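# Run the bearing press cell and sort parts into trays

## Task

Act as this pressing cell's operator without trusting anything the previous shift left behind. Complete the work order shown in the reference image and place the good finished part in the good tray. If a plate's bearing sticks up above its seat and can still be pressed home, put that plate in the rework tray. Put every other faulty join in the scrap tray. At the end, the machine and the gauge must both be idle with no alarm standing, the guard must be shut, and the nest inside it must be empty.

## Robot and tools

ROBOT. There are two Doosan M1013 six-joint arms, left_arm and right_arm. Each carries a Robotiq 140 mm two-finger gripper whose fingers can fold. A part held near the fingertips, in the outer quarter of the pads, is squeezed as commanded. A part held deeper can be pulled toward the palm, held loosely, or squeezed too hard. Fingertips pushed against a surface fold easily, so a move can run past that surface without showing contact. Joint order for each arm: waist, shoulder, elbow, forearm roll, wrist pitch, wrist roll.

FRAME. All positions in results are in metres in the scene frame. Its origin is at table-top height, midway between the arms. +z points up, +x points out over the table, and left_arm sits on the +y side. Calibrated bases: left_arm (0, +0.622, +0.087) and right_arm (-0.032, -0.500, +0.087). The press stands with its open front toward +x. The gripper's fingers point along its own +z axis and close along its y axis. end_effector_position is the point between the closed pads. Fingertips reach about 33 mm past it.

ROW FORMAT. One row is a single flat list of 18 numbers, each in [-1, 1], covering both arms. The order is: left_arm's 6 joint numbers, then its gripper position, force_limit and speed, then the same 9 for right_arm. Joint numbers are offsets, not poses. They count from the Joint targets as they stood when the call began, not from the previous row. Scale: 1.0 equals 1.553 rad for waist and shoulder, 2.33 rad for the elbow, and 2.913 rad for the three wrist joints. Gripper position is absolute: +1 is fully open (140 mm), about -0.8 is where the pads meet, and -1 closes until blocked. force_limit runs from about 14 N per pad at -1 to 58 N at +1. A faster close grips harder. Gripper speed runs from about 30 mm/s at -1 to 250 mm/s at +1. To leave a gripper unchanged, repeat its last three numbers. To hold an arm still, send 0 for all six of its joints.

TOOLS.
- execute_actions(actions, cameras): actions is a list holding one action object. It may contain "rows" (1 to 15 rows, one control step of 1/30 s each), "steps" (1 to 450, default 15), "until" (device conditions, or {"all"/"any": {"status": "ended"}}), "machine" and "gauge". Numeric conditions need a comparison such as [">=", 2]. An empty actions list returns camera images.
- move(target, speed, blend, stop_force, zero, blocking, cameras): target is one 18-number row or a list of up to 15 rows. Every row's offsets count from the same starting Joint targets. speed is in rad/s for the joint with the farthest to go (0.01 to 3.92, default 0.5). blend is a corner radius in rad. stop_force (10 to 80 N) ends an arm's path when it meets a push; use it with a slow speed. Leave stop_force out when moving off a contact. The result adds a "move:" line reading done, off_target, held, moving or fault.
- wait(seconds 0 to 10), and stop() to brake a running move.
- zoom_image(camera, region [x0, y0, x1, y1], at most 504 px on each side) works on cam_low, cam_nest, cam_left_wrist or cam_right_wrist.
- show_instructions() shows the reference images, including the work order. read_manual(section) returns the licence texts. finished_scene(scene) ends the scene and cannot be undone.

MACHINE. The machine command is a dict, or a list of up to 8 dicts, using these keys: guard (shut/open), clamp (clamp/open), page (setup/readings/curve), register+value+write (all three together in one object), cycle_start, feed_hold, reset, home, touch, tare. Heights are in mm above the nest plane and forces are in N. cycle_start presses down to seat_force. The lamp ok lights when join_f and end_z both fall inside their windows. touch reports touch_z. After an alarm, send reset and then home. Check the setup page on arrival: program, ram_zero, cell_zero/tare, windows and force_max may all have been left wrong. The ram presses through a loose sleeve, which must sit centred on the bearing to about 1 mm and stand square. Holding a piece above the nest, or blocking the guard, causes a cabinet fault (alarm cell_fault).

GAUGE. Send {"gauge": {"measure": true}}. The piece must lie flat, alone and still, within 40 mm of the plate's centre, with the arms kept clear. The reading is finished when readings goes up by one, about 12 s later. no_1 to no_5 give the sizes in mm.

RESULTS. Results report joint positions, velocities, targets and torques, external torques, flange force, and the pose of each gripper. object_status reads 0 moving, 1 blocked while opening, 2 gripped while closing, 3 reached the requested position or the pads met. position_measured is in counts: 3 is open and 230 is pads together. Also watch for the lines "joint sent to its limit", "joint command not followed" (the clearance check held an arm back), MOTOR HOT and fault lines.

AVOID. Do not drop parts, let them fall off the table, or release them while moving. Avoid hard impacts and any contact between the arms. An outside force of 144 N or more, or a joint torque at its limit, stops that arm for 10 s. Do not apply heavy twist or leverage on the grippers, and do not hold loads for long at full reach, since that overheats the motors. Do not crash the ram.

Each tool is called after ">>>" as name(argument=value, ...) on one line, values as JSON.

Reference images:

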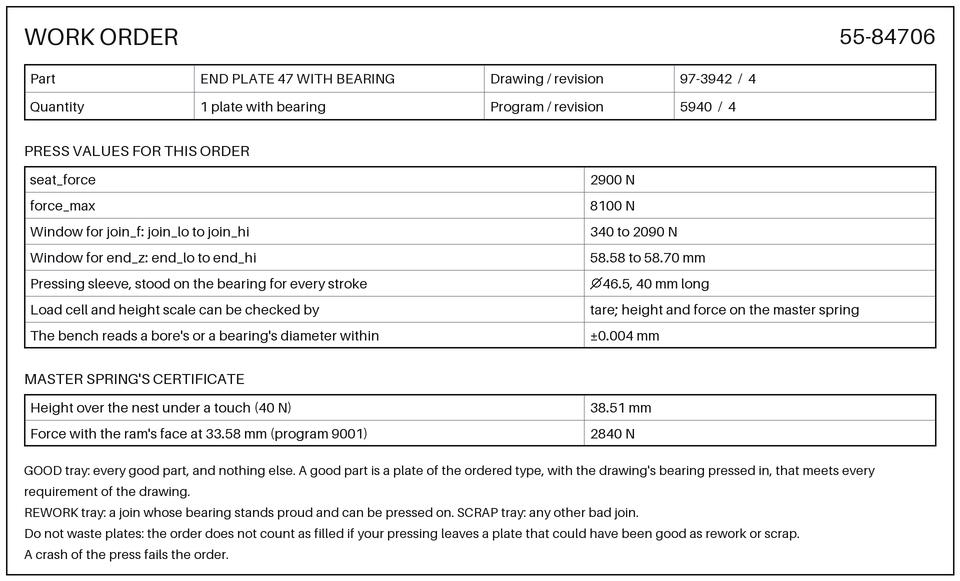

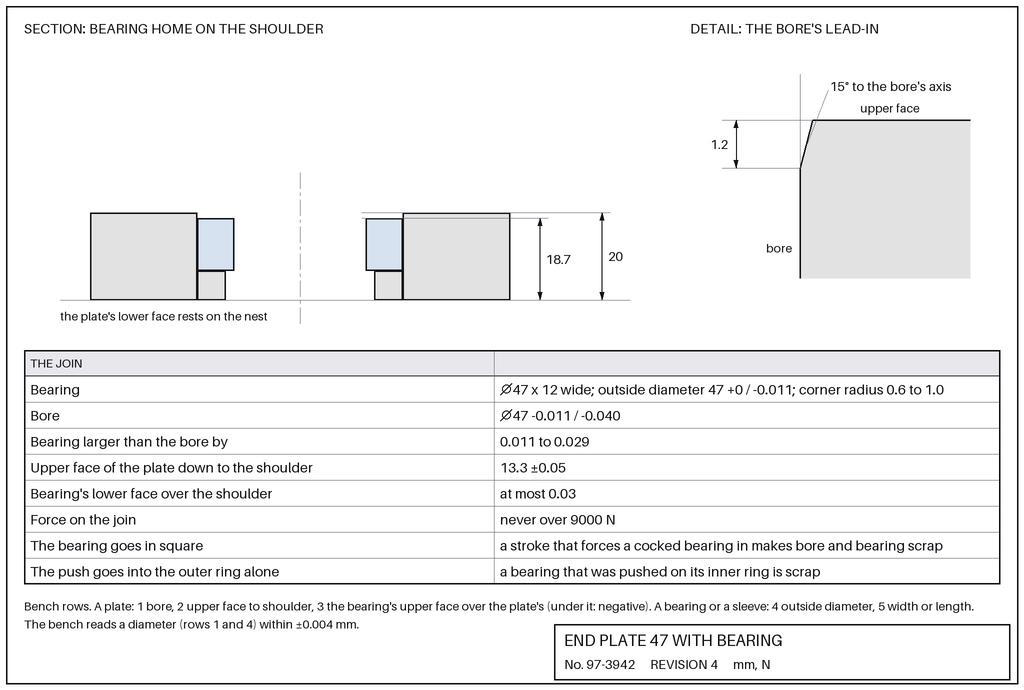

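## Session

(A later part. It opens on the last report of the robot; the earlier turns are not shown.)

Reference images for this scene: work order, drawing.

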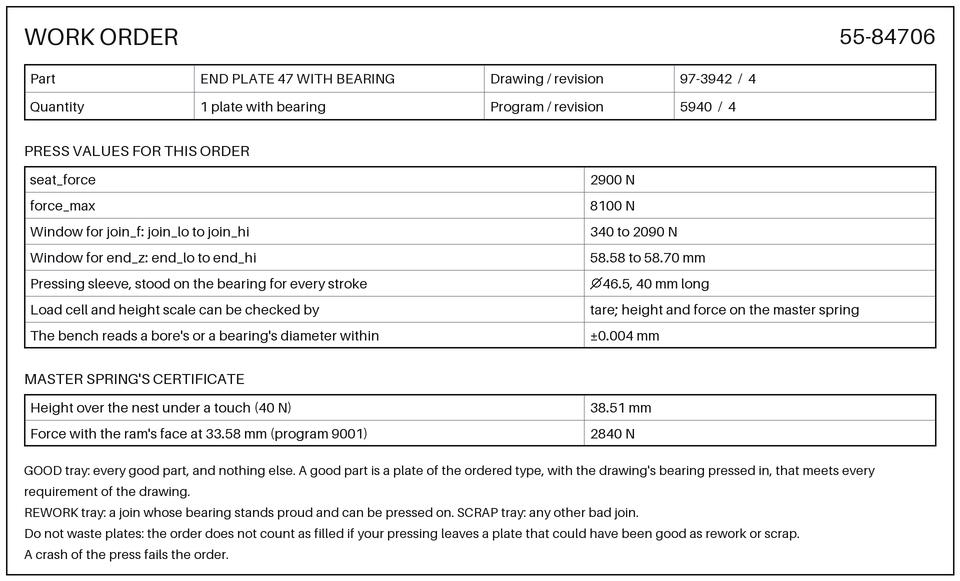

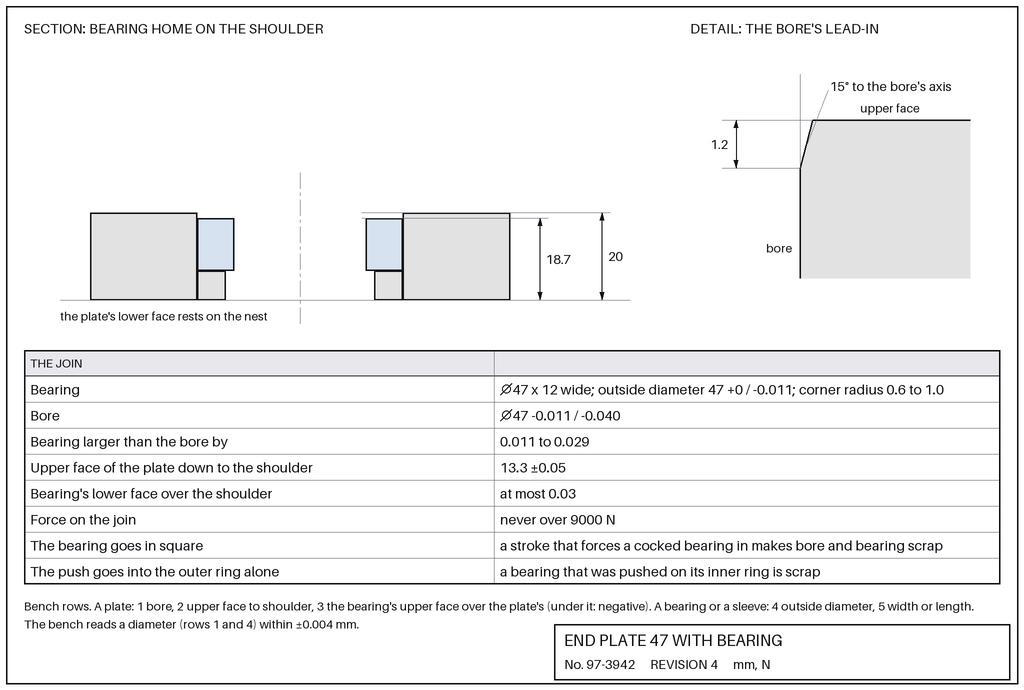

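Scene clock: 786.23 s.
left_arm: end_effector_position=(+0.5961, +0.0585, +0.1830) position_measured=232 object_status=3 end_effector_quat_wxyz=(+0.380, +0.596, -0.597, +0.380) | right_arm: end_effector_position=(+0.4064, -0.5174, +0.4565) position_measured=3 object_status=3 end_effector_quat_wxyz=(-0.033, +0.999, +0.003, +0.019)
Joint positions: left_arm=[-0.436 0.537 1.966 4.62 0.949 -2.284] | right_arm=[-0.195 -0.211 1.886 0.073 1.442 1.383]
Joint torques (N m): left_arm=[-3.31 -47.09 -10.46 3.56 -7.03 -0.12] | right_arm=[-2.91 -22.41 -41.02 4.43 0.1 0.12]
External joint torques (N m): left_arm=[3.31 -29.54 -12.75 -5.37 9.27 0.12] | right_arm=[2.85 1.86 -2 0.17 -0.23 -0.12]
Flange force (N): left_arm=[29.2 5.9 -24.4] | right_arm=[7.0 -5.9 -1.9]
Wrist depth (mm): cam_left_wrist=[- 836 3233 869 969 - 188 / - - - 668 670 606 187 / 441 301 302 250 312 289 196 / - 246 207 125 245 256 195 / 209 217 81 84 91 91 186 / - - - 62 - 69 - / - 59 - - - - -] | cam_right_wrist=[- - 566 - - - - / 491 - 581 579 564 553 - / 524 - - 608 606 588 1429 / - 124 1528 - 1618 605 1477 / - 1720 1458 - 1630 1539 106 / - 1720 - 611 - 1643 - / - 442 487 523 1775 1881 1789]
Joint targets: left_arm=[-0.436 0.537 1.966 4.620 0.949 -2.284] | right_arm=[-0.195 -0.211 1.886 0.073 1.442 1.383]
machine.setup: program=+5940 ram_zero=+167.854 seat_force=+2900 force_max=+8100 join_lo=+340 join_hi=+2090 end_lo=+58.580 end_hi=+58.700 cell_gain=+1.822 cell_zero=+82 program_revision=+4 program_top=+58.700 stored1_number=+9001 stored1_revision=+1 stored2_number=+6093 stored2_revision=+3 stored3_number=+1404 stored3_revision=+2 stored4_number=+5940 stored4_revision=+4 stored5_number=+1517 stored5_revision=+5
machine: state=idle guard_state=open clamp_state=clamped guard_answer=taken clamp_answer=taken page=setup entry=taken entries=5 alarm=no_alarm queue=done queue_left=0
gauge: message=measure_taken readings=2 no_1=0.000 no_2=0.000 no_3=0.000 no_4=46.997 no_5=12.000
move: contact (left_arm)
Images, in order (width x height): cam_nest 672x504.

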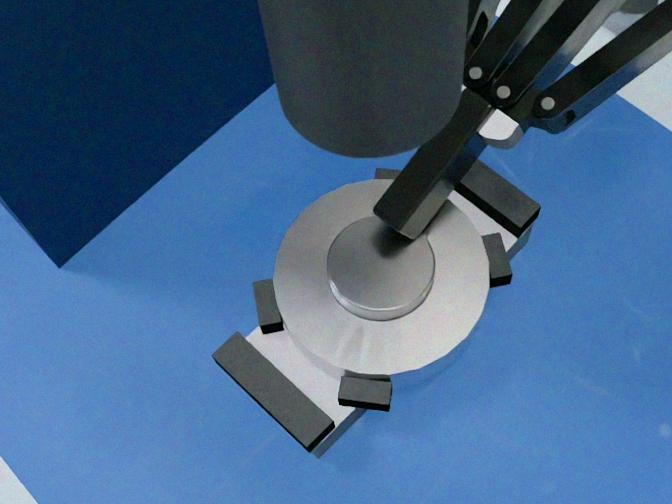

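>>> move(target=[[0,-0.01983,-0.00249,0.00889,-0.00082,-0.01562,-1,0.2,-1,0,0,0,0,0,0,1,1,1],[0.19285,-0.10992,0.02545,0.09928,0.06783,-0.03999,-1,0.2,-1,0,0,0,0,0,0,1,1,1],[0.02511,-0.20026,0.12704,-0.76759,-0.12702,0.4092,-1,0.2,-1,0,0,0,0,0,0,1,1,1],[0.034,0.04559,0.00966,-0.72667,-0.10024,0.3643,0.1,0.2,0,0,0,0,0,0,0,1,1,1]], speed=[0.06,0.35,0.8,0.4], blend=[0.003,0.03,0.03,0], cameras=["cam_nest","cam_left_wrist"])

>>> zoom_image(camera="cam_nest", region=[311, 195, 451, 335])

Scene clock: 818.30 s.
left_arm: end_effector_position=(+0.8624, +0.4120, +0.1761) position_measured=232 object_status=3 end_effector_quat_wxyz=(-0.001, +0.844, +0.001, +0.537) | right_arm: end_effector_position=(+0.4064, -0.5174, +0.4565) position_measured=3 object_status=3 end_effector_quat_wxyz=(-0.033, +0.999, +0.003, +0.019)
Joint positions: left_arm=[-0.387 0.494 2.071 2.467 0.634 -1.184] | right_arm=[-0.195 -0.211 1.886 0.073 1.442 1.383]
Joint torques (N m): left_arm=[-28.49 -86.17 -38.37 2.23 2.61 -0.09] | right_arm=[-2.48 -22.46 -40.93 4.41 0.03 0.17]
External joint torques (N m): left_arm=[28.49 8.47 10.21 -3.42 0.14 0.09] | right_arm=[2.43 1.97 -1.99 0.18 -0.16 -0.17]
External joint torques when the fault began: left_arm=[68.66 -13.3 27.79 -3.53 0.79 0.13]
Flange force (N): left_arm=[-6.2 -39.0 11.5] | right_arm=[7.0 -4.8 -2.1]
Flange force when the fault began (N): left_arm=[8.4 -119.8 -24.1]
Wrist depth (mm): cam_left_wrist=[391 - - - 990 1099 1078 / 406 567 1366 - - - 1094 / 409 462 - - 469 478 473 / 372 382 380 114 384 385 386 / 309 - 81 84 91 79 326 / - - - 62 - 69 - / - 59 - - - - -] | cam_right_wrist=[472 576 - 559 - 539 498 / 472 - - 576 566 548 1287 / - - - 613 588 - 587 / - 126 649 636 1561 147 596 / - 1643 1693 - 1630 1618 106 / - 1865 1819 606 1897 1667 1643 / - 456 484 - 1693 1834 1761]
Joint targets: left_arm=[-0.387 0.494 2.071 2.467 0.634 -1.184] | right_arm=[-0.195 -0.211 1.886 0.073 1.442 1.383]
Tool commands: left_gripper/position=-1.0 left_gripper/force_limit=+0.2 left_gripper/speed=-1.0 right_gripper/position=+1.0 right_gripper/force_limit=+1.0 right_gripper/speed=+1.0
FORCE FAULT: contact force on the left arm reached its limit, and that arm stopped. The contact can be on any part of that arm, not only on its tool. That arm's remaining commands of this call were not run. That arm is still stopped at the end of this call. While its stop runs, that arm takes no new command, but its gripper still runs the gripper command that each later call begins with.
machine.setup: program=+5940 ram_zero=+167.854 seat_force=+2900 force_max=+8100 join_lo=+340 join_hi=+2090 end_lo=+58.580 end_hi=+58.700 cell_gain=+1.822 cell_zero=+82 program_revision=+4 program_top=+58.700 stored1_number=+9001 stored1_revision=+1 stored2_number=+6093 stored2_revision=+3 stored3_number=+1404 stored3_revision=+2 stored4_number=+5940 stored4_revision=+4 stored5_number=+1517 stored5_revision=+5
machine: state=idle guard_state=open clamp_state=clamped guard_answer=taken clamp_answer=taken page=setup entry=taken entries=5 alarm=no_alarm queue=done queue_left=0
gauge: message=measure_taken readings=2 no_1=0.000 no_2=0.000 no_3=0.000 no_4=46.997 no_5=12.000
move: fault (left_arm); path passed 3 of 4 targets; target 4's new numbers were not sent; left_arm: the shoulder is farthest, 0.114 rad from its target
camera_calibration:
cam_left_wrist: T_world_to_cam=[[0.00175944, -0.999955, 0.00932817, 0.415717], [-0.711551, -0.00780617, -0.702591, 0.742406], [0.702632, -0.0054013, -0.711533, -0.337563], [0, 0, 0, 1]] pos_world=[0.764711, 0.419671, 0.277543]
Images, in order (width x height): cam_nest 672x504, cam_left_wrist 672x504.

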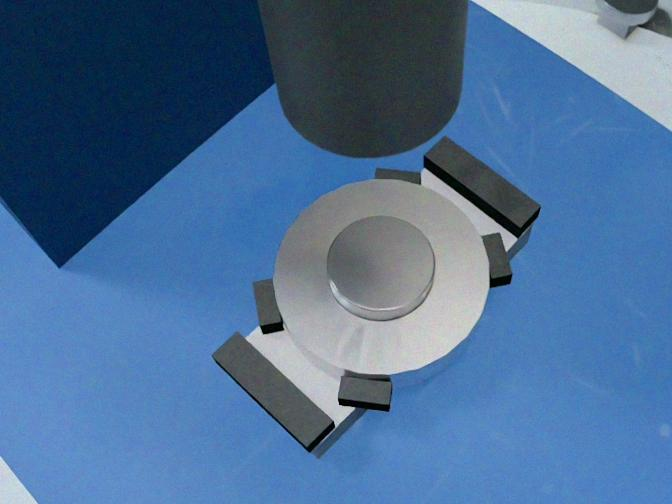

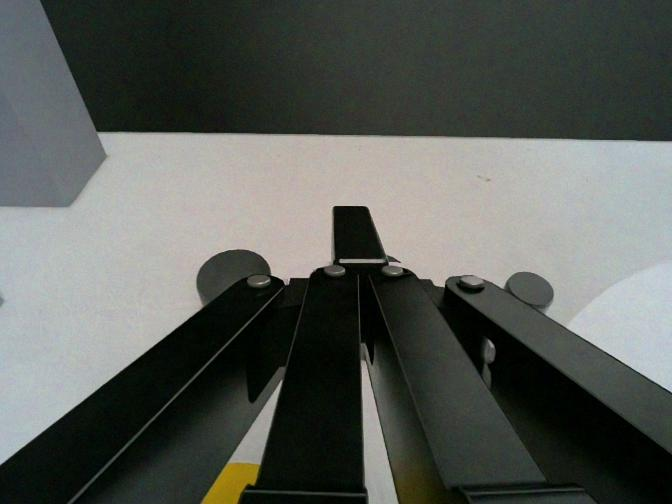

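Scaled by 3.600 from the camera's 672x504 image, which has a finer 960x720 frame.

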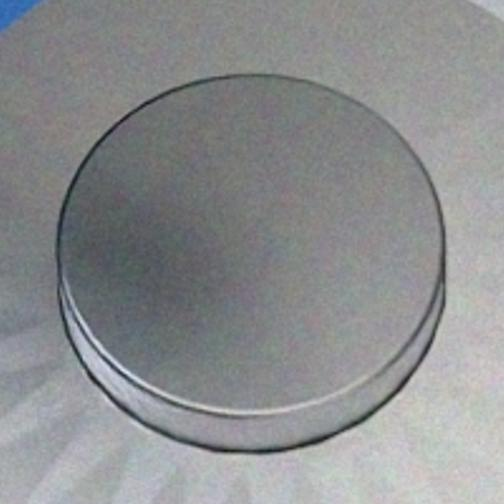

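>>> move(target=[[0.01288,0,0,0,0,0,-1,0.2,-1,0,0,0,0,0,0,1,1,1],[-0.00644,-0.17257,0.08197,-0.02849,-0.01888,0.03158,-1,0.2,-1,0,0,0,0,0,0,1,1,1],[-0.00644,-0.30135,0.08197,-0.02849,-0.01888,0.03124,-1,0.2,-1,0,0,0,0,0,0,1,1,1],[0.02382,-0.24082,0.05536,-0.78356,-0.40814,0.90724,-1,0.2,-1,0,0,0,0,0,0,1,1,1],[0.05634,-0.05003,0.0297,-0.78356,-0.40814,0.90724,0.1,0.2,0,0,0,0,0,0,0,1,1,1]], speed=[0.05,0.35,0.4,0.85,0.4], blend=[0.003,0.03,0.03,0.03,0], cameras=["cam_left_wrist"])

Scene clock: 843.07 s.
left_arm: end_effector_position=(+0.8624, +0.4120, +0.1761) position_measured=232 object_status=3 end_effector_quat_wxyz=(-0.001, +0.844, +0.001, +0.537) | right_arm: end_effector_position=(+0.4064, -0.5174, +0.4565) position_measured=3 object_status=3 end_effector_quat_wxyz=(-0.033, +0.999, +0.003, +0.019)
Joint positions: left_arm=[-0.387 0.494 2.071 2.467 0.634 -1.184] | right_arm=[-0.195 -0.211 1.886 0.073 1.442 1.383]
Joint torques (N m): left_arm=[-28.76 -85.8 -38.46 2.35 2.58 -0.09] | right_arm=[-2.45 -22.37 -41.07 4.46 0.07 0.09]
External joint torques (N m): left_arm=[28.93 7.97 10.25 -3.55 0.18 0.08] | right_arm=[2.39 1.85 -1.88 0.13 -0.2 -0.1]
Flange force (N): left_arm=[-5.6 -39.6 10.8] | right_arm=[6.7 -4.9 -1.9]
Wrist depth (mm): cam_left_wrist=[1222 1094 1110 1094 - 1099 1157 / 435 - 1235 546 - - 1256 / 409 461 452 470 452 - 447 / 391 379 292 114 399 370 412 / 318 340 81 84 91 79 319 / - - - 61 - 69 - / - 59 - - - - -] | cam_right_wrist=[467 543 - - 537 539 - / - - - - - 532 - / - 587 - 605 - 584 1458 / - 146 1618 675 1897 606 1439 / - 146 1572 831 1643 1583 106 / - 1819 - 605 1643 1643 1720 / - 458 466 508 1914 1733 1865]
Joint targets: left_arm=[-0.387 0.494 2.071 2.467 0.634 -1.184] | right_arm=[-0.195 -0.211 1.886 0.073 1.442 1.383]
Tool commands: left_gripper/position=-1.0 left_gripper/force_limit=+0.2 left_gripper/speed=-1.0 right_gripper/position=+1.0 right_gripper/force_limit=+1.0 right_gripper/speed=+1.0
FORCE FAULT, CONTINUED: the left arm's stop, for the force fault that an earlier result reported, is over. That arm ran no command of this call. That arm's target is now where it stood when the stop ended, not its last command. That arm accepts commands again.
machine.setup: program=+5940 ram_zero=+167.854 seat_force=+2900 force_max=+8100 join_lo=+340 join_hi=+2090 end_lo=+58.580 end_hi=+58.700 cell_gain=+1.822 cell_zero=+82 program_revision=+4 program_top=+58.700 stored1_number=+9001 stored1_revision=+1 stored2_number=+6093 stored2_revision=+3 stored3_number=+1404 stored3_revision=+2 stored4_number=+5940 stored4_revision=+4 stored5_number=+1517 stored5_revision=+5
machine: state=idle guard_state=open clamp_state=clamped guard_answer=taken clamp_answer=taken page=setup entry=taken entries=5 alarm=no_alarm queue=done queue_left=0
gauge: message=measure_taken readings=2 no_1=0.000 no_2=0.000 no_3=0.000 no_4=46.997 no_5=12.000
move: fault (left_arm); path passed 4 of 5 targets; target 5's new numbers were not sent; left_arm: the wrist roll is farthest, 2.643 rad from its target
camera_calibration:
cam_left_wrist: T_world_to_cam=[[0.00175944, -0.999955, 0.00932817, 0.415717], [-0.711551, -0.00780617, -0.702591, 0.742406], [0.702632, -0.0054013, -0.711533, -0.337563], [0, 0, 0, 1]] pos_world=[0.764711, 0.419671, 0.277543]
Images, in order (width x height): cam_left_wrist 672x504.

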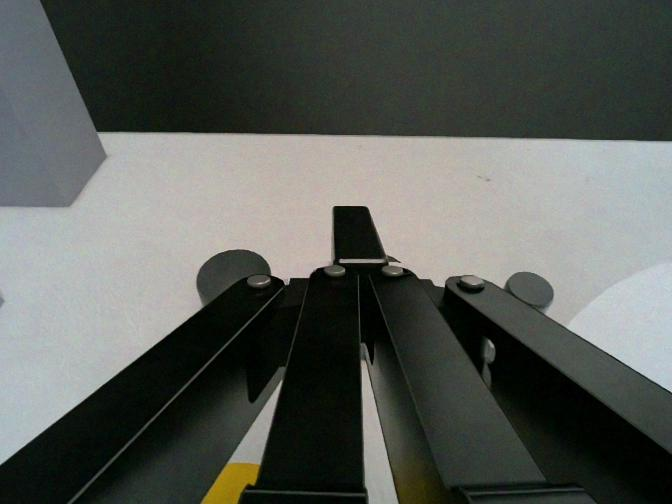

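>>> move(target=[[0.01288,0,0,0,0,0,-1,0.2,-1,0,0,0,0,0,0,1,1,1],[-0.00644,-0.17257,0.08197,-0.02849,-0.01888,0.03158,-1,0.2,-1,0,0,0,0,0,0,1,1,1],[-0.00644,-0.30135,0.08197,-0.02849,-0.01888,0.03124,-1,0.2,-1,0,0,0,0,0,0,1,1,1],[0.02382,-0.24082,0.05536,-0.78356,-0.40814,0.90724,-1,0.2,-1,0,0,0,0,0,0,1,1,1],[0.05634,-0.05003,0.0297,-0.78356,-0.40814,0.90724,0.1,0.2,0,0,0,0,0,0,0,1,1,1]], speed=[0.05,0.35,0.4,0.85,0.4], blend=[0.003,0.03,0.03,0.03,0], cameras=["cam_left_wrist"])

Scene clock: 854.83 s.
left_arm: end_effector_position=(+0.8134, +0.3460, +0.2000) position_measured=117 object_status=0 end_effector_quat_wxyz=(+0.116, +0.824, -0.182, +0.524) | right_arm: end_effector_position=(+0.4064, -0.5174, +0.4565) position_measured=3 object_status=3 end_effector_quat_wxyz=(-0.033, +0.999, +0.003, +0.019)
Joint positions: left_arm=[-0.299 0.417 2.141 0.185 -0.555 1.458] | right_arm=[-0.195 -0.211 1.886 0.073 1.442 1.383]
Joint torques (N m): left_arm=[2.56 -71.18 -28.1 2.37 -2.98 -0.1] | right_arm=[-2.6 -22.18 -40.92 4.42 0.08 0.11]
External joint torques (N m): left_arm=[-2.45 1.78 1.02 -0.19 0.04 0.1] | right_arm=[2.55 1.71 -1.99 0.16 -0.21 -0.11]
Flange force (N): left_arm=[-2.8 5.1 1.8] | right_arm=[6.6 -5.3 -2.0]
Wrist depth (mm): cam_left_wrist=[- - - 1208 1516 - - / - - - - - 660 721 / - 529 - 481 499 463 - / 388 404 128 412 159 420 440 / - 89 129 344 345 92 82 / - - 303 304 307 - - / - - 267 263 281 - -] | cam_right_wrist=[- 520 548 - 519 - - / - 570 - - 549 556 1287 / - - 596 - - 584 1367 / - 125 1539 - 1402 596 595 / - 124 1630 - 1618 1655 106 / - 1865 1789 588 1680 1761 1706 / - 460 484 491 1789 1850 1789]
Joint targets: left_arm=[-0.299 0.417 2.141 0.185 -0.555 1.458] | right_arm=[-0.195 -0.211 1.886 0.073 1.442 1.383]
machine.setup: program=+5940 ram_zero=+167.854 seat_force=+2900 force_max=+8100 join_lo=+340 join_hi=+2090 end_lo=+58.580 end_hi=+58.700 cell_gain=+1.822 cell_zero=+82 program_revision=+4 program_top=+58.700 stored1_number=+9001 stored1_revision=+1 stored2_number=+6093 stored2_revision=+3 stored3_number=+1404 stored3_revision=+2 stored4_number=+5940 stored4_revision=+4 stored5_number=+1517 stored5_revision=+5
machine: state=idle guard_state=open clamp_state=clamped guard_answer=taken clamp_answer=taken page=setup entry=taken entries=5 alarm=no_alarm queue=done queue_left=0
gauge: message=measure_taken readings=2 no_1=0.000 no_2=0.000 no_3=0.000 no_4=46.997 no_5=12.000
move: done
camera_calibration:
cam_left_wrist: T_world_to_cam=[[-0.423764, -0.905704, 0.0111727, 0.662811], [-0.647618, 0.29434, -0.702819, 0.567257], [0.633257, -0.305065, -0.711281, -0.126292], [0, 0, 0, 1]] pos_world=[0.728217, 0.394816, 0.301444]
Images, in order (width x height): cam_left_wrist 672x504.

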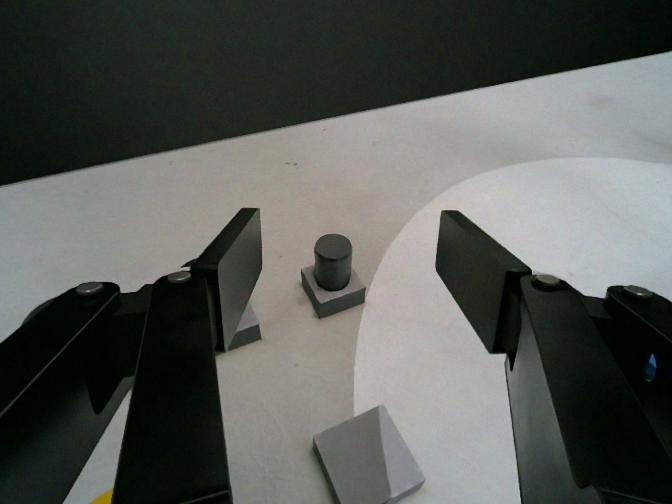

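>>> move(target=[0.08818,0.14715,-0.07215,0.06656,-0.02723,-0.03178,0.0,0.2,0,0,0,0,0,0,0,1,1,1], speed=0.25, cameras=["cam_left_wrist"])

Scene clock: 868.27 s.
left_arm: end_effector_position=(+0.9202, +0.4033, +0.1110) position_measured=129 object_status=3 end_effector_quat_wxyz=(+0.116, +0.823, -0.183, +0.525) | right_arm: end_effector_position=(+0.4064, -0.5174, +0.4565) position_measured=3 object_status=3 end_effector_quat_wxyz=(-0.033, +0.999, +0.003, +0.019)
Joint positions: left_arm=[-0.162 0.645 1.972 0.378 -0.634 1.366] | right_arm=[-0.195 -0.211 1.886 0.073 1.442 1.383]
Joint torques (N m): left_arm=[3.5 -91.62 -26.35 1.95 -2.81 -0.08] | right_arm=[-2.52 -22.12 -40.98 4.46 0.08 0.12]
External joint torques (N m): left_arm=[-3.51 3.16 0.74 -0.29 -0.09 0.08] | right_arm=[2.49 1.61 -1.97 0.13 -0.21 -0.12]
Flange force (N): left_arm=[-3.7 5.7 4.4] | right_arm=[6.4 -5.1 -2.0]
Wrist depth (mm): cam_left_wrist=[- - - 1163 - - 1538 / 1023 986 1151 480 459 436 444 / 342 332 348 348 352 375 361 / 282 294 132 192 164 217 292 / - 89 228 190 230 85 82 / - - 211 205 212 - - / - - 185 182 186 - -] | cam_right_wrist=[474 572 - 549 - 528 504 / - - 567 564 559 546 546 / - - - - - - 1439 / - 125 659 629 - - 1420 / - 125 1747 834 1572 1572 106 / - 1897 1667 605 1775 1655 1720 / - 458 472 514 645 1804 1850]
Joint targets: left_arm=[-0.162 0.645 1.972 0.378 -0.634 1.366] | right_arm=[-0.195 -0.211 1.886 0.073 1.442 1.383]
machine.setup: program=+5940 ram_zero=+167.854 seat_force=+2900 force_max=+8100 join_lo=+340 join_hi=+2090 end_lo=+58.580 end_hi=+58.700 cell_gain=+1.822 cell_zero=+82 program_revision=+4 program_top=+58.700 stored1_number=+9001 stored1_revision=+1 stored2_number=+6093 stored2_revision=+3 stored3_number=+1404 stored3_revision=+2 stored4_number=+5940 stored4_revision=+4 stored5_number=+1517 stored5_revision=+5
machine: state=idle guard_state=open clamp_state=clamped guard_answer=taken clamp_answer=taken page=setup entry=taken entries=5 alarm=no_alarm queue=done queue_left=0
gauge: message=measure_taken readings=2 no_1=0.000 no_2=0.000 no_3=0.000 no_4=46.997 no_5=12.000
move: done
camera_calibration:
cam_left_wrist: T_world_to_cam=[[-0.424063, -0.905573, 0.0103838, 0.761278], [-0.646451, 0.294651, -0.703763, 0.555958], [0.634249, -0.305153, -0.710359, -0.240741], [0, 0, 0, 1]] pos_world=[0.834919, 0.452116, 0.212345]
Images, in order (width x height): cam_left_wrist 672x504.

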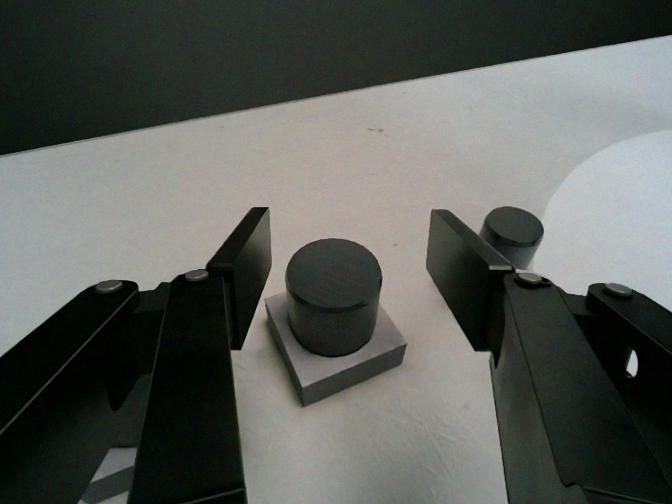

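>>> move(target=[[0.00444,0,0,0,0,0,0.0,0.2,0,0,0,0,0,0,0,1,1,1],[0.00337,0.05566,-0.0104,-0.00725,-0.02024,0.01119,0.0,0.2,0,0,0,0,0,0,0,1,1,1]], speed=[0.05,0.06], cameras=["cam_left_wrist"])

Scene clock: 887.17 s.
left_arm: end_effector_position=(+0.9312, +0.4047, +0.0605) position_measured=129 object_status=3 end_effector_quat_wxyz=(+0.116, +0.823, -0.183, +0.525) | right_arm: end_effector_position=(+0.4064, -0.5174, +0.4565) position_measured=3 object_status=3 end_effector_quat_wxyz=(-0.033, +0.999, +0.003, +0.019)
Joint positions: left_arm=[-0.157 0.732 1.948 0.357 -0.693 1.398] | right_arm=[-0.195 -0.211 1.886 0.073 1.442 1.383]
Joint torques (N m): left_arm=[2.44 -96.9 -24.08 1.6 -3.11 -0.14] | right_arm=[-2.75 -22.25 -40.93 4.46 0.07 0.12]
External joint torques (N m): left_arm=[-2.37 3.77 0.83 -0.12 0.19 0.13] | right_arm=[2.74 1.74 -1.99 0.13 -0.2 -0.13]
Flange force (N): left_arm=[-4.2 3.5 4.4] | right_arm=[6.8 -5.7 -2.0]
Wrist depth (mm): cam_left_wrist=[- 1208 995 1057 435 454 488 / 310 329 349 333 342 346 348 / 256 259 258 154 265 184 260 / 129 205 139 142 145 186 220 / - 89 176 158 167 85 82 / - - 157 158 160 - - / - - 139 139 140 - -] | cam_right_wrist=[- 550 - - - - 520 / - - - - 533 - 1334 / - - - 590 - - 1376 / - 125 - 605 1518 148 595 / - 125 1720 906 1643 1583 106 / - 1914 1819 579 - 1680 1693 / - 452 473 534 608 1897 1819]
Joint targets: left_arm=[-0.157 0.732 1.948 0.357 -0.693 1.398] | right_arm=[-0.195 -0.211 1.886 0.073 1.442 1.383]
machine.setup: program=+5940 ram_zero=+167.854 seat_force=+2900 force_max=+8100 join_lo=+340 join_hi=+2090 end_lo=+58.580 end_hi=+58.700 cell_gain=+1.822 cell_zero=+82 program_revision=+4 program_top=+58.700 stored1_number=+9001 stored1_revision=+1 stored2_number=+6093 stored2_revision=+3 stored3_number=+1404 stored3_revision=+2 stored4_number=+5940 stored4_revision=+4 stored5_number=+1517 stored5_revision=+5
machine: state=idle guard_state=open clamp_state=clamped guard_answer=taken clamp_answer=taken page=setup entry=taken entries=5 alarm=no_alarm queue=done queue_left=0
gauge: message=measure_taken readings=2 no_1=0.000 no_2=0.000 no_3=0.000 no_4=46.997 no_5=12.000
move: done
camera_calibration:
cam_left_wrist: T_world_to_cam=[[-0.424005, -0.905599, 0.010448, 0.767687], [-0.646489, 0.29457, -0.703761, 0.527186], [0.634248, -0.305153, -0.71036, -0.283163], [0, 0, 0, 1]] pos_world=[0.845919, 0.453516, 0.161845]
Images, in order (width x height): cam_left_wrist 672x504.

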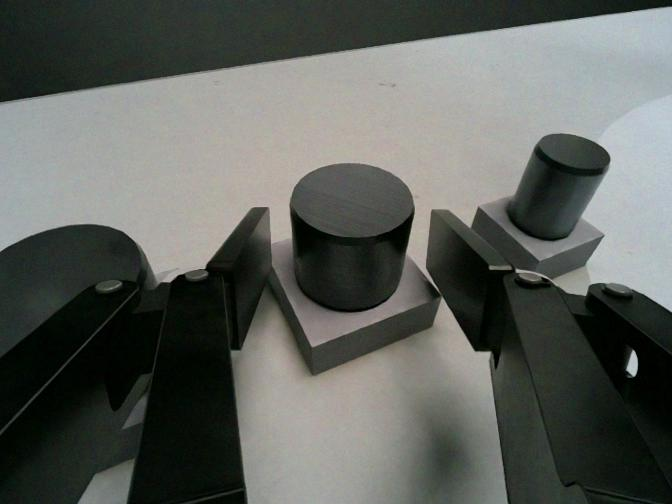

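>>> execute_actions(actions=[{"rows":[[0,0,0,0,0,0,-1,0.2,-1,0,0,0,0,0,0,1,1,1]],"steps":90}])

Scene clock: 898.10 s.
left_arm: end_effector_position=(+0.9312, +0.4047, +0.0605) position_measured=163 object_status=2 end_effector_quat_wxyz=(+0.116, +0.823, -0.183, +0.525) | right_arm: end_effector_position=(+0.4064, -0.5174, +0.4565) position_measured=3 object_status=3 end_effector_quat_wxyz=(-0.033, +0.999, +0.003, +0.019)
Joint positions: left_arm=[-0.157 0.732 1.948 0.357 -0.693 1.398] | right_arm=[-0.195 -0.211 1.886 0.073 1.442 1.383]
Joint torques (N m): left_arm=[0.23 -89.76 -24.56 1.92 -2.14 -0.19] | right_arm=[-2.57 -22.2 -40.98 4.4 0.01 0.13]
External joint torques (N m): left_arm=[-0.16 -3.46 1.3 -0.43 -0.79 0.19] | right_arm=[2.52 1.68 -1.95 0.19 -0.14 -0.13]
Flange force (N): left_arm=[1.1 3.1 -7.2] | right_arm=[6.5 -5.1 -2.1]
Wrist depth (mm): cam_left_wrist=[- 1062 - - 432 453 501 / 314 328 332 336 340 367 355 / 267 258 261 154 264 185 241 / - 205 124 142 142 185 220 / - 83 - 158 161 91 79 / - - - 158 - - 71 / - - - 139 140 - 68] | cam_right_wrist=[- - 543 - - 532 - / - - - - - 579 - / - - - 600 598 610 1411 / - 146 1643 - 1643 605 1429 / - 146 1667 795 1618 1667 106 / - 1819 1804 618 1747 1720 1733 / - 457 471 508 1775 1914 1804]
Joint targets: left_arm=[-0.157 0.732 1.948 0.357 -0.693 1.398] | right_arm=[-0.195 -0.211 1.886 0.073 1.442 1.383]
machine.setup: program=+5940 ram_zero=+167.854 seat_force=+2900 force_max=+8100 join_lo=+340 join_hi=+2090 end_lo=+58.580 end_hi=+58.700 cell_gain=+1.822 cell_zero=+82 program_revision=+4 program_top=+58.700 stored1_number=+9001 stored1_revision=+1 stored2_number=+6093 stored2_revision=+3 stored3_number=+1404 stored3_revision=+2 stored4_number=+5940 stored4_revision=+4 stored5_number=+1517 stored5_revision=+5
machine: state=idle guard_state=open clamp_state=clamped guard_answer=taken clamp_answer=taken page=setup entry=taken entries=5 alarm=no_alarm queue=done queue_left=0
gauge: message=measure_taken readings=2 no_1=0.000 no_2=0.000 no_3=0.000 no_4=46.997 no_5=12.000

>>> move(target=[[-0.00644,-0.11075,0.01931,0.01476,0.04051,-0.02163,-1,0.2,-1,0,0,0,0,0,0,1,1,1],[0.01558,-0.21294,0.03923,0.47755,-0.15342,-0.20707,-1,0.2,-1,0,0,0,0,0,0,1,1,1],[-0.20766,-0.16285,-0.01687,0.41995,-0.06426,-0.24511,-1,0.2,-1,0,0,0,0,0,0,1,1,1]], speed=[0.12,0.35,0.25], cameras=["cam_nest"])

Scene clock: 922.93 s.
left_arm: end_effector_position=(+0.6000, +0.0321, +0.2267) position_measured=163 object_status=2 end_effector_quat_wxyz=(+0.364, +0.606, -0.606, +0.364) | right_arm: end_effector_position=(+0.4064, -0.5174, +0.4565) position_measured=3 object_status=3 end_effector_quat_wxyz=(-0.033, +0.999, +0.003, +0.019)
Joint positions: left_arm=[-0.479 0.479 1.909 1.581 -0.88 0.684] | right_arm=[-0.195 -0.211 1.886 0.073 1.442 1.383]
Joint torques (N m): left_arm=[3.24 -87.9 -38.2 -2.91 -2.82 0.1] | right_arm=[-2.58 -22.34 -41.02 4.41 0.03 0.08]
External joint torques (N m): left_arm=[-3.02 6.06 4.43 1.13 1.01 -0.1] | right_arm=[2.52 1.78 -2 0.19 -0.16 -0.08]
Flange force (N): left_arm=[-5.2 3.0 6.5] | right_arm=[6.8 -5.2 -2.1]
Wrist depth (mm): cam_left_wrist=[- - - 80 79 2856 184 / 606 596 - 88 89 - 193 / 539 538 340 148 338 355 194 / 427 298 124 141 140 283 202 / - 83 83 197 142 91 79 / - - - 186 187 - 70 / - - - 172 - - 68] | cam_right_wrist=[470 563 - - - - - / - - - - 559 556 - / 508 - 595 601 600 - 1376 / 667 124 1595 - 617 146 605 / - 1706 1693 - 1607 1667 106 / - 1834 1720 584 1595 1595 1733 / - 458 472 505 655 1819 1850]
Joint targets: left_arm=[-0.480 0.479 1.909 1.581 -0.880 0.684] | right_arm=[-0.195 -0.211 1.886 0.073 1.442 1.383]
machine.setup: program=+5940 ram_zero=+167.854 seat_force=+2900 force_max=+8100 join_lo=+340 join_hi=+2090 end_lo=+58.580 end_hi=+58.700 cell_gain=+1.822 cell_zero=+82 program_revision=+4 program_top=+58.700 stored1_number=+9001 stored1_revision=+1 stored2_number=+6093 stored2_revision=+3 stored3_number=+1404 stored3_revision=+2 stored4_number=+5940 stored4_revision=+4 stored5_number=+1517 stored5_revision=+5
machine: state=idle guard_state=open clamp_state=clamped guard_answer=taken clamp_answer=taken page=setup entry=taken entries=5 alarm=no_alarm queue=done queue_left=0
gauge: message=measure_taken readings=2 no_1=0.000 no_2=0.000 no_3=0.000 no_4=46.997 no_5=12.000
move: done
Images, in order (width x height): cam_nest 672x504.

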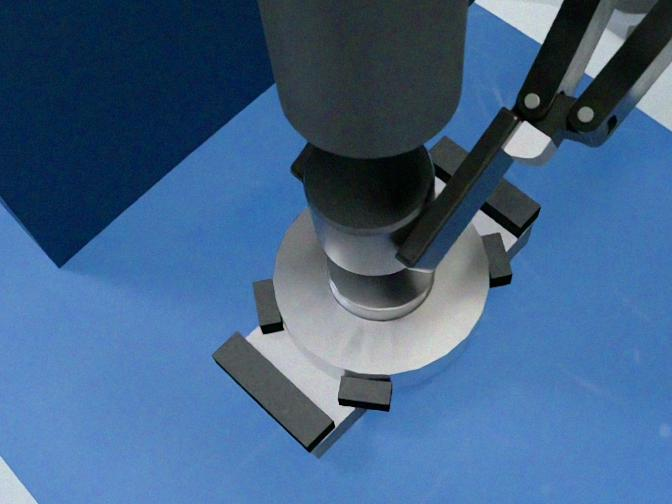

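>>> move(target=[-0.0006,0.02479,0.00494,-0.01438,0,0.02221,-1,0.2,-1,0,0,0,0,0,0,1,1,1], speed=0.06, cameras=["cam_nest"])

>>> zoom_image(camera="cam_nest", region=[306, 180, 456, 330])

Scene clock: 930.47 s.
left_arm: end_effector_position=(+0.5998, +0.0314, +0.1967) position_measured=163 object_status=2 end_effector_quat_wxyz=(+0.364, +0.606, -0.606, +0.364) | right_arm: end_effector_position=(+0.4064, -0.5174, +0.4565) position_measured=3 object_status=3 end_effector_quat_wxyz=(-0.033, +0.999, +0.003, +0.019)
Joint positions: left_arm=[-0.48 0.517 1.92 1.539 -0.88 0.749] | right_arm=[-0.195 -0.211 1.886 0.073 1.442 1.383]
Joint torques (N m): left_arm=[2 -90.66 -36.34 -2.41 -3.23 -0.21] | right_arm=[-2.52 -22.35 -41.03 4.45 0.06 0.14]
External joint torques (N m): left_arm=[-1.79 6.4 3.98 0.85 1.27 0.21] | right_arm=[2.5 1.77 -1.97 0.15 -0.18 -0.15]
Flange force (N): left_arm=[-6.9 2.0 6.2] | right_arm=[6.7 -5.1 -2.0]
Wrist depth (mm): cam_left_wrist=[702 782 - - - 2856 193 / 591 579 - 599 - 599 193 / - 309 310 154 315 306 202 / - 259 125 141 142 263 203 / - 83 83 167 168 91 79 / - - - 164 164 - 70 / - - - 145 145 - 68] | cam_right_wrist=[487 563 - - - 553 - / 495 - - - 557 615 - / 525 - - - 588 596 596 / - 125 1680 1123 1804 147 598 / - 1655 1693 898 1583 1550 106 / - 1819 1834 611 1655 1655 1720 / - 455 481 - 1865 1804 1804]
Joint targets: left_arm=[-0.480 0.517 1.920 1.539 -0.880 0.749] | right_arm=[-0.195 -0.211 1.886 0.073 1.442 1.383]
machine.setup: program=+5940 ram_zero=+167.854 seat_force=+2900 force_max=+8100 join_lo=+340 join_hi=+2090 end_lo=+58.580 end_hi=+58.700 cell_gain=+1.822 cell_zero=+82 program_revision=+4 program_top=+58.700 stored1_number=+9001 stored1_revision=+1 stored2_number=+6093 stored2_revision=+3 stored3_number=+1404 stored3_revision=+2 stored4_number=+5940 stored4_revision=+4 stored5_number=+1517 stored5_revision=+5
machine: state=idle guard_state=open clamp_state=clamped guard_answer=taken clamp_answer=taken page=setup entry=taken entries=5 alarm=no_alarm queue=done queue_left=0
gauge: message=measure_taken readings=2 no_1=0.000 no_2=0.000 no_3=0.000 no_4=46.997 no_5=12.000
move: done
Images, in order (width x height): cam_nest 672x504.

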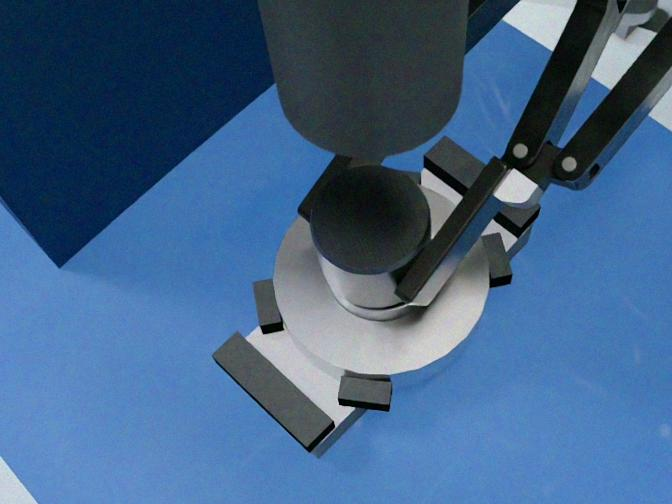

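Scaled by 3.360 from the camera's 672x504 image, which has a finer 960x720 frame.

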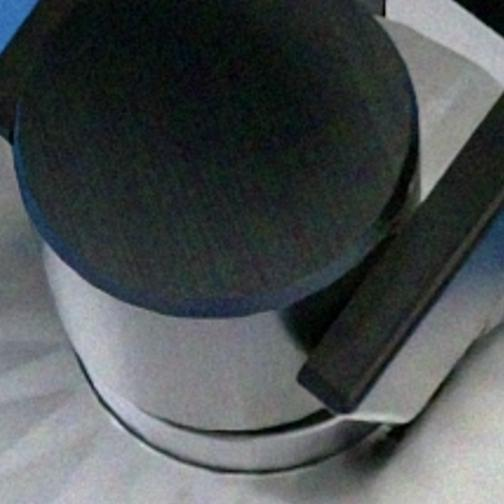

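>>> execute_actions(actions=[], cameras=["cam_left_wrist"])

Scene clock: 954.03 s.
left_arm: end_effector_position=(+0.5998, +0.0314, +0.1966) position_measured=163 object_status=2 end_effector_quat_wxyz=(+0.364, +0.606, -0.606, +0.364) | right_arm: end_effector_position=(+0.4064, -0.5174, +0.4565) position_measured=3 object_status=3 end_effector_quat_wxyz=(-0.033, +0.999, +0.003, +0.019)
Joint positions: left_arm=[-0.48 0.517 1.92 1.539 -0.88 0.749] | right_arm=[-0.195 -0.211 1.886 0.073 1.442 1.383]
Joint velocities: within noise
Joint torques (N m): left_arm=[1.82 -89.93 -36.18 -2.47 -3.26 -0.05] | right_arm=[-2.51 -22.23 -41.08 4.43 0.03 0.14]
External joint torques (N m): left_arm=[-1.73 6.31 3.99 0.92 1.3 0.05] | right_arm=[2.45 1.73 -1.88 0.16 -0.16 -0.15]
Flange force (N): left_arm=[-6.4 1.8 5.9] | right_arm=[6.5 -4.9 -1.9]
Wrist depth (mm): cam_left_wrist=[721 672 - - - 3141 194 / 623 619 597 - - 611 194 / - 302 310 154 305 316 203 / - 257 125 142 142 264 202 / - 83 83 168 168 91 79 / - - - 163 164 - 70 / - - - 145 145 - 67] | cam_right_wrist=[469 - - 543 - - 525 / - - 613 560 - - 1618 / - 642 613 615 - 537 588 / 669 649 642 - 2137 146 1429 / - 1761 1693 783 1583 1572 106 / - 1881 1881 618 - 1655 1667 / - 456 472 504 1834 1834 1804]
Joint targets: left_arm=[-0.480 0.517 1.920 1.539 -0.880 0.749] | right_arm=[-0.195 -0.211 1.886 0.073 1.442 1.383]
Tool commands: left_gripper/position=-1.0 left_gripper/force_limit=+0.2 left_gripper/speed=-1.0 right_gripper/position=+1.0 right_gripper/force_limit=+1.0 right_gripper/speed=+1.0
machine.setup: program=+5940 ram_zero=+167.854 seat_force=+2900 force_max=+8100 join_lo=+340 join_hi=+2090 end_lo=+58.580 end_hi=+58.700 cell_gain=+1.822 cell_zero=+82 program_revision=+4 program_top=+58.700 stored1_number=+9001 stored1_revision=+1 stored2_number=+6093 stored2_revision=+3 stored3_number=+1404 stored3_revision=+2 stored4_number=+5940 stored4_revision=+4 stored5_number=+1517 stored5_revision=+5
machine: state=idle guard_state=open clamp_state=clamped guard_answer=taken clamp_answer=taken page=setup entry=taken entries=5 alarm=no_alarm queue=done queue_left=0
gauge: message=measure_taken readings=2 no_1=0.000 no_2=0.000 no_3=0.000 no_4=46.997 no_5=12.000
camera_calibration:
cam_left_wrist: T_world_to_cam=[[-0.999947, 0.00160984, 0.0101905, 0.604647], [-0.00557587, 0.746732, -0.665101, 0.112426], [-0.00868025, -0.665123, -0.746683, 0.313916], [0, 0, 0, 1]] pos_world=[0.607967, 0.123867, 0.303009]
Images, in order (width x height): cam_left_wrist 672x504.

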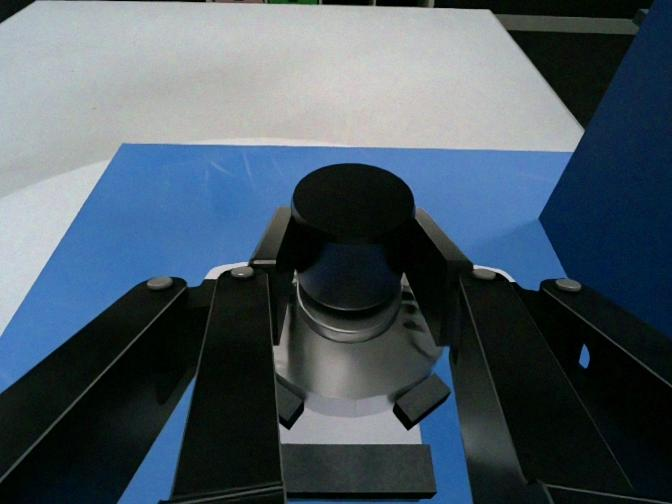

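>>> move(target=[0.01313,0.0169,0.0094,-0.03309,-0.02726,0.03622,-1,0.2,-1,0,0,0,0,0,0,1,1,1], speed=0.05, cameras=["cam_nest"])

>>> zoom_image(camera="cam_nest", region=[306, 170, 456, 320])

Scene clock: 969.50 s.
left_arm: end_effector_position=(+0.5996, +0.0345, +0.1977) position_measured=163 object_status=2 end_effector_quat_wxyz=(+0.390, +0.589, -0.590, +0.390) | right_arm: end_effector_position=(+0.4064, -0.5174, +0.4565) position_measured=3 object_status=3 end_effector_quat_wxyz=(-0.033, +0.999, +0.003, +0.019)
Joint positions: left_arm=[-0.46 0.543 1.942 1.442 -0.959 0.855] | right_arm=[-0.195 -0.211 1.886 0.073 1.442 1.383]
Joint torques (N m): left_arm=[1.93 -90.77 -34.63 -2.26 -3.66 0.23] | right_arm=[-2.52 -22.1 -41.14 4.43 0.02 0.07]
External joint torques (N m): left_arm=[-1.78 6.06 3.97 0.98 1.4 -0.23] | right_arm=[2.46 1.59 -1.82 0.16 -0.14 -0.08]
Flange force (N): left_arm=[-6.1 1.8 4.9] | right_arm=[6.2 -5.2 -1.9]
Wrist depth (mm): cam_left_wrist=[- 3727 3727 2971 2499 2715 185 / - - - - 606 2819 193 / 542 310 322 154 345 333 202 / - 280 125 141 142 270 202 / - 83 83 170 162 91 79 / - - - 160 - - 70 / - - - 143 143 - 67] | cam_right_wrist=[- 560 557 553 529 528 525 / - 575 - - - - 546 / - 596 - - - - 1350 / 655 124 1467 1334 - 610 1411 / - 1607 1693 902 1572 1550 106 / - 1834 1747 624 1667 1706 1720 / - 458 475 498 1775 1789 1834]
Joint targets: left_arm=[-0.460 0.543 1.942 1.442 -0.960 0.855] | right_arm=[-0.195 -0.211 1.886 0.073 1.442 1.383]
machine.setup: program=+5940 ram_zero=+167.854 seat_force=+2900 force_max=+8100 join_lo=+340 join_hi=+2090 end_lo=+58.580 end_hi=+58.700 cell_gain=+1.822 cell_zero=+82 program_revision=+4 program_top=+58.700 stored1_number=+9001 stored1_revision=+1 stored2_number=+6093 stored2_revision=+3 stored3_number=+1404 stored3_revision=+2 stored4_number=+5940 stored4_revision=+4 stored5_number=+1517 stored5_revision=+5
machine: state=idle guard_state=open clamp_state=clamped guard_answer=taken clamp_answer=taken page=setup entry=taken entries=5 alarm=no_alarm queue=done queue_left=0
gauge: message=measure_taken readings=2 no_1=0.000 no_2=0.000 no_3=0.000 no_4=46.997 no_5=12.000
move: done
Images, in order (width x height): cam_nest 672x504.

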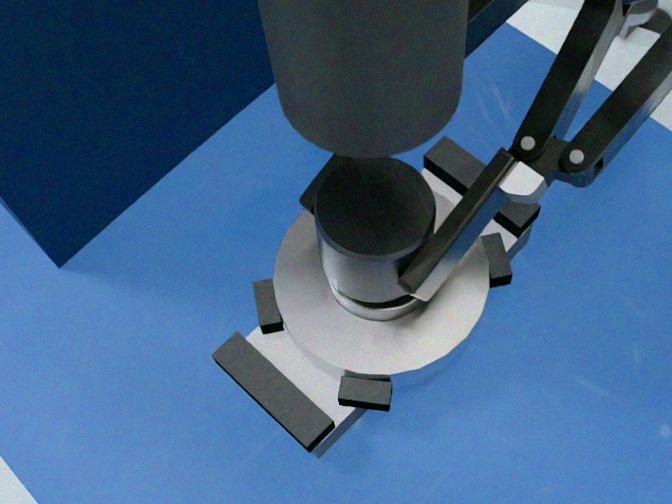

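Scaled by 3.360 from the camera's 672x504 image, which has a finer 960x720 frame.

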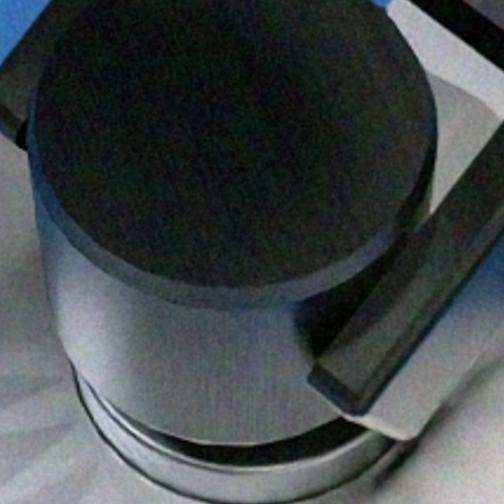

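>>> move(target=[0,0.00765,0.00127,-0.0042,-0.00022,0.00661,-1,0.2,-1,0,0,0,0,0,0,1,1,1], speed=0.01, stop_force=10, cameras=["cam_nest"])

>>> zoom_image(camera="cam_nest", region=[306, 170, 456, 320])

Scene clock: 985.57 s.
left_arm: end_effector_position=(+0.6000, +0.0346, +0.1888) position_measured=163 object_status=2 end_effector_quat_wxyz=(+0.390, +0.590, -0.590, +0.391) | right_arm: end_effector_position=(+0.4064, -0.5174, +0.4565) position_measured=3 object_status=3 end_effector_quat_wxyz=(-0.033, +0.999, +0.003, +0.019)
Joint positions: left_arm=[-0.46 0.555 1.945 1.43 -0.96 0.874] | right_arm=[-0.195 -0.211 1.886 0.073 1.442 1.383]
Joint torques (N m): left_arm=[2.51 -92.18 -33.97 -2.13 -3.84 -0.15] | right_arm=[-2.8 -22.36 -41.04 4.45 0.03 0.11]
External joint torques (N m): left_arm=[-2.41 6.95 3.65 0.9 1.55 0.15] | right_arm=[2.74 1.87 -1.85 0.13 -0.15 -0.11]
Flange force (N): left_arm=[-7.3 1.5 7.0] | right_arm=[6.8 -5.7 -1.8]
Wrist depth (mm): cam_left_wrist=[- - 2390 2932 2681 4581 194 / - - - 652 - 3282 195 / - 305 318 148 314 315 202 / 406 259 125 141 142 265 202 / - 83 83 163 160 91 79 / - - - 155 155 - 70 / - - - 135 - - 67] | cam_right_wrist=[462 - - - - - 474 / 488 - - 595 533 - 1216 / - - 593 622 - - 1318 / - 124 1550 644 618 147 1429 / - 134 1693 933 1630 1630 106 / - 1914 1865 608 1706 1733 1706 / - 452 471 467 1775 1804 1834]
Joint targets: left_arm=[-0.460 0.555 1.945 1.430 -0.960 0.874] | right_arm=[-0.195 -0.211 1.886 0.073 1.442 1.383]
machine.setup: program=+5940 ram_zero=+167.854 seat_force=+2900 force_max=+8100 join_lo=+340 join_hi=+2090 end_lo=+58.580 end_hi=+58.700 cell_gain=+1.822 cell_zero=+82 program_revision=+4 program_top=+58.700 stored1_number=+9001 stored1_revision=+1 stored2_number=+6093 stored2_revision=+3 stored3_number=+1404 stored3_revision=+2 stored4_number=+5940 stored4_revision=+4 stored5_number=+1517 stored5_revision=+5
machine: state=idle guard_state=open clamp_state=clamped guard_answer=taken clamp_answer=taken page=setup entry=taken entries=5 alarm=no_alarm queue=done queue_left=0
gauge: message=measure_taken readings=2 no_1=0.000 no_2=0.000 no_3=0.000 no_4=46.997 no_5=12.000
move: done
Images, in order (width x height): cam_nest 672x504.

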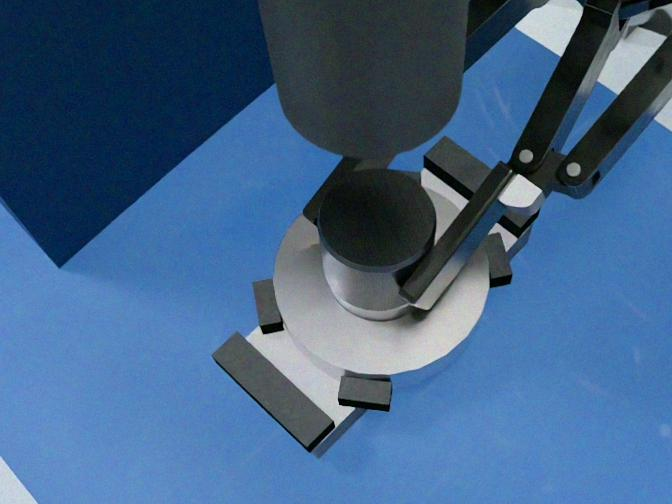

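Scaled by 3.360 from the camera's 672x504 image, which has a finer 960x720 frame.

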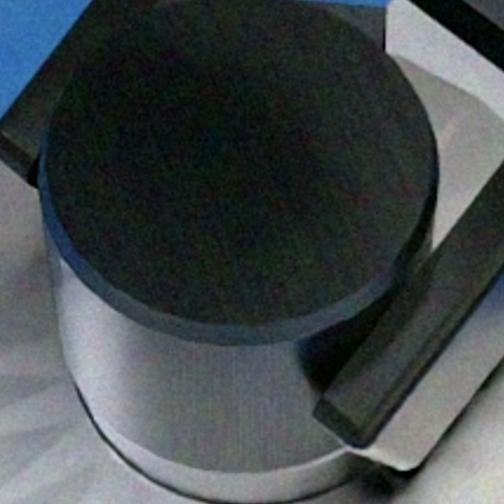

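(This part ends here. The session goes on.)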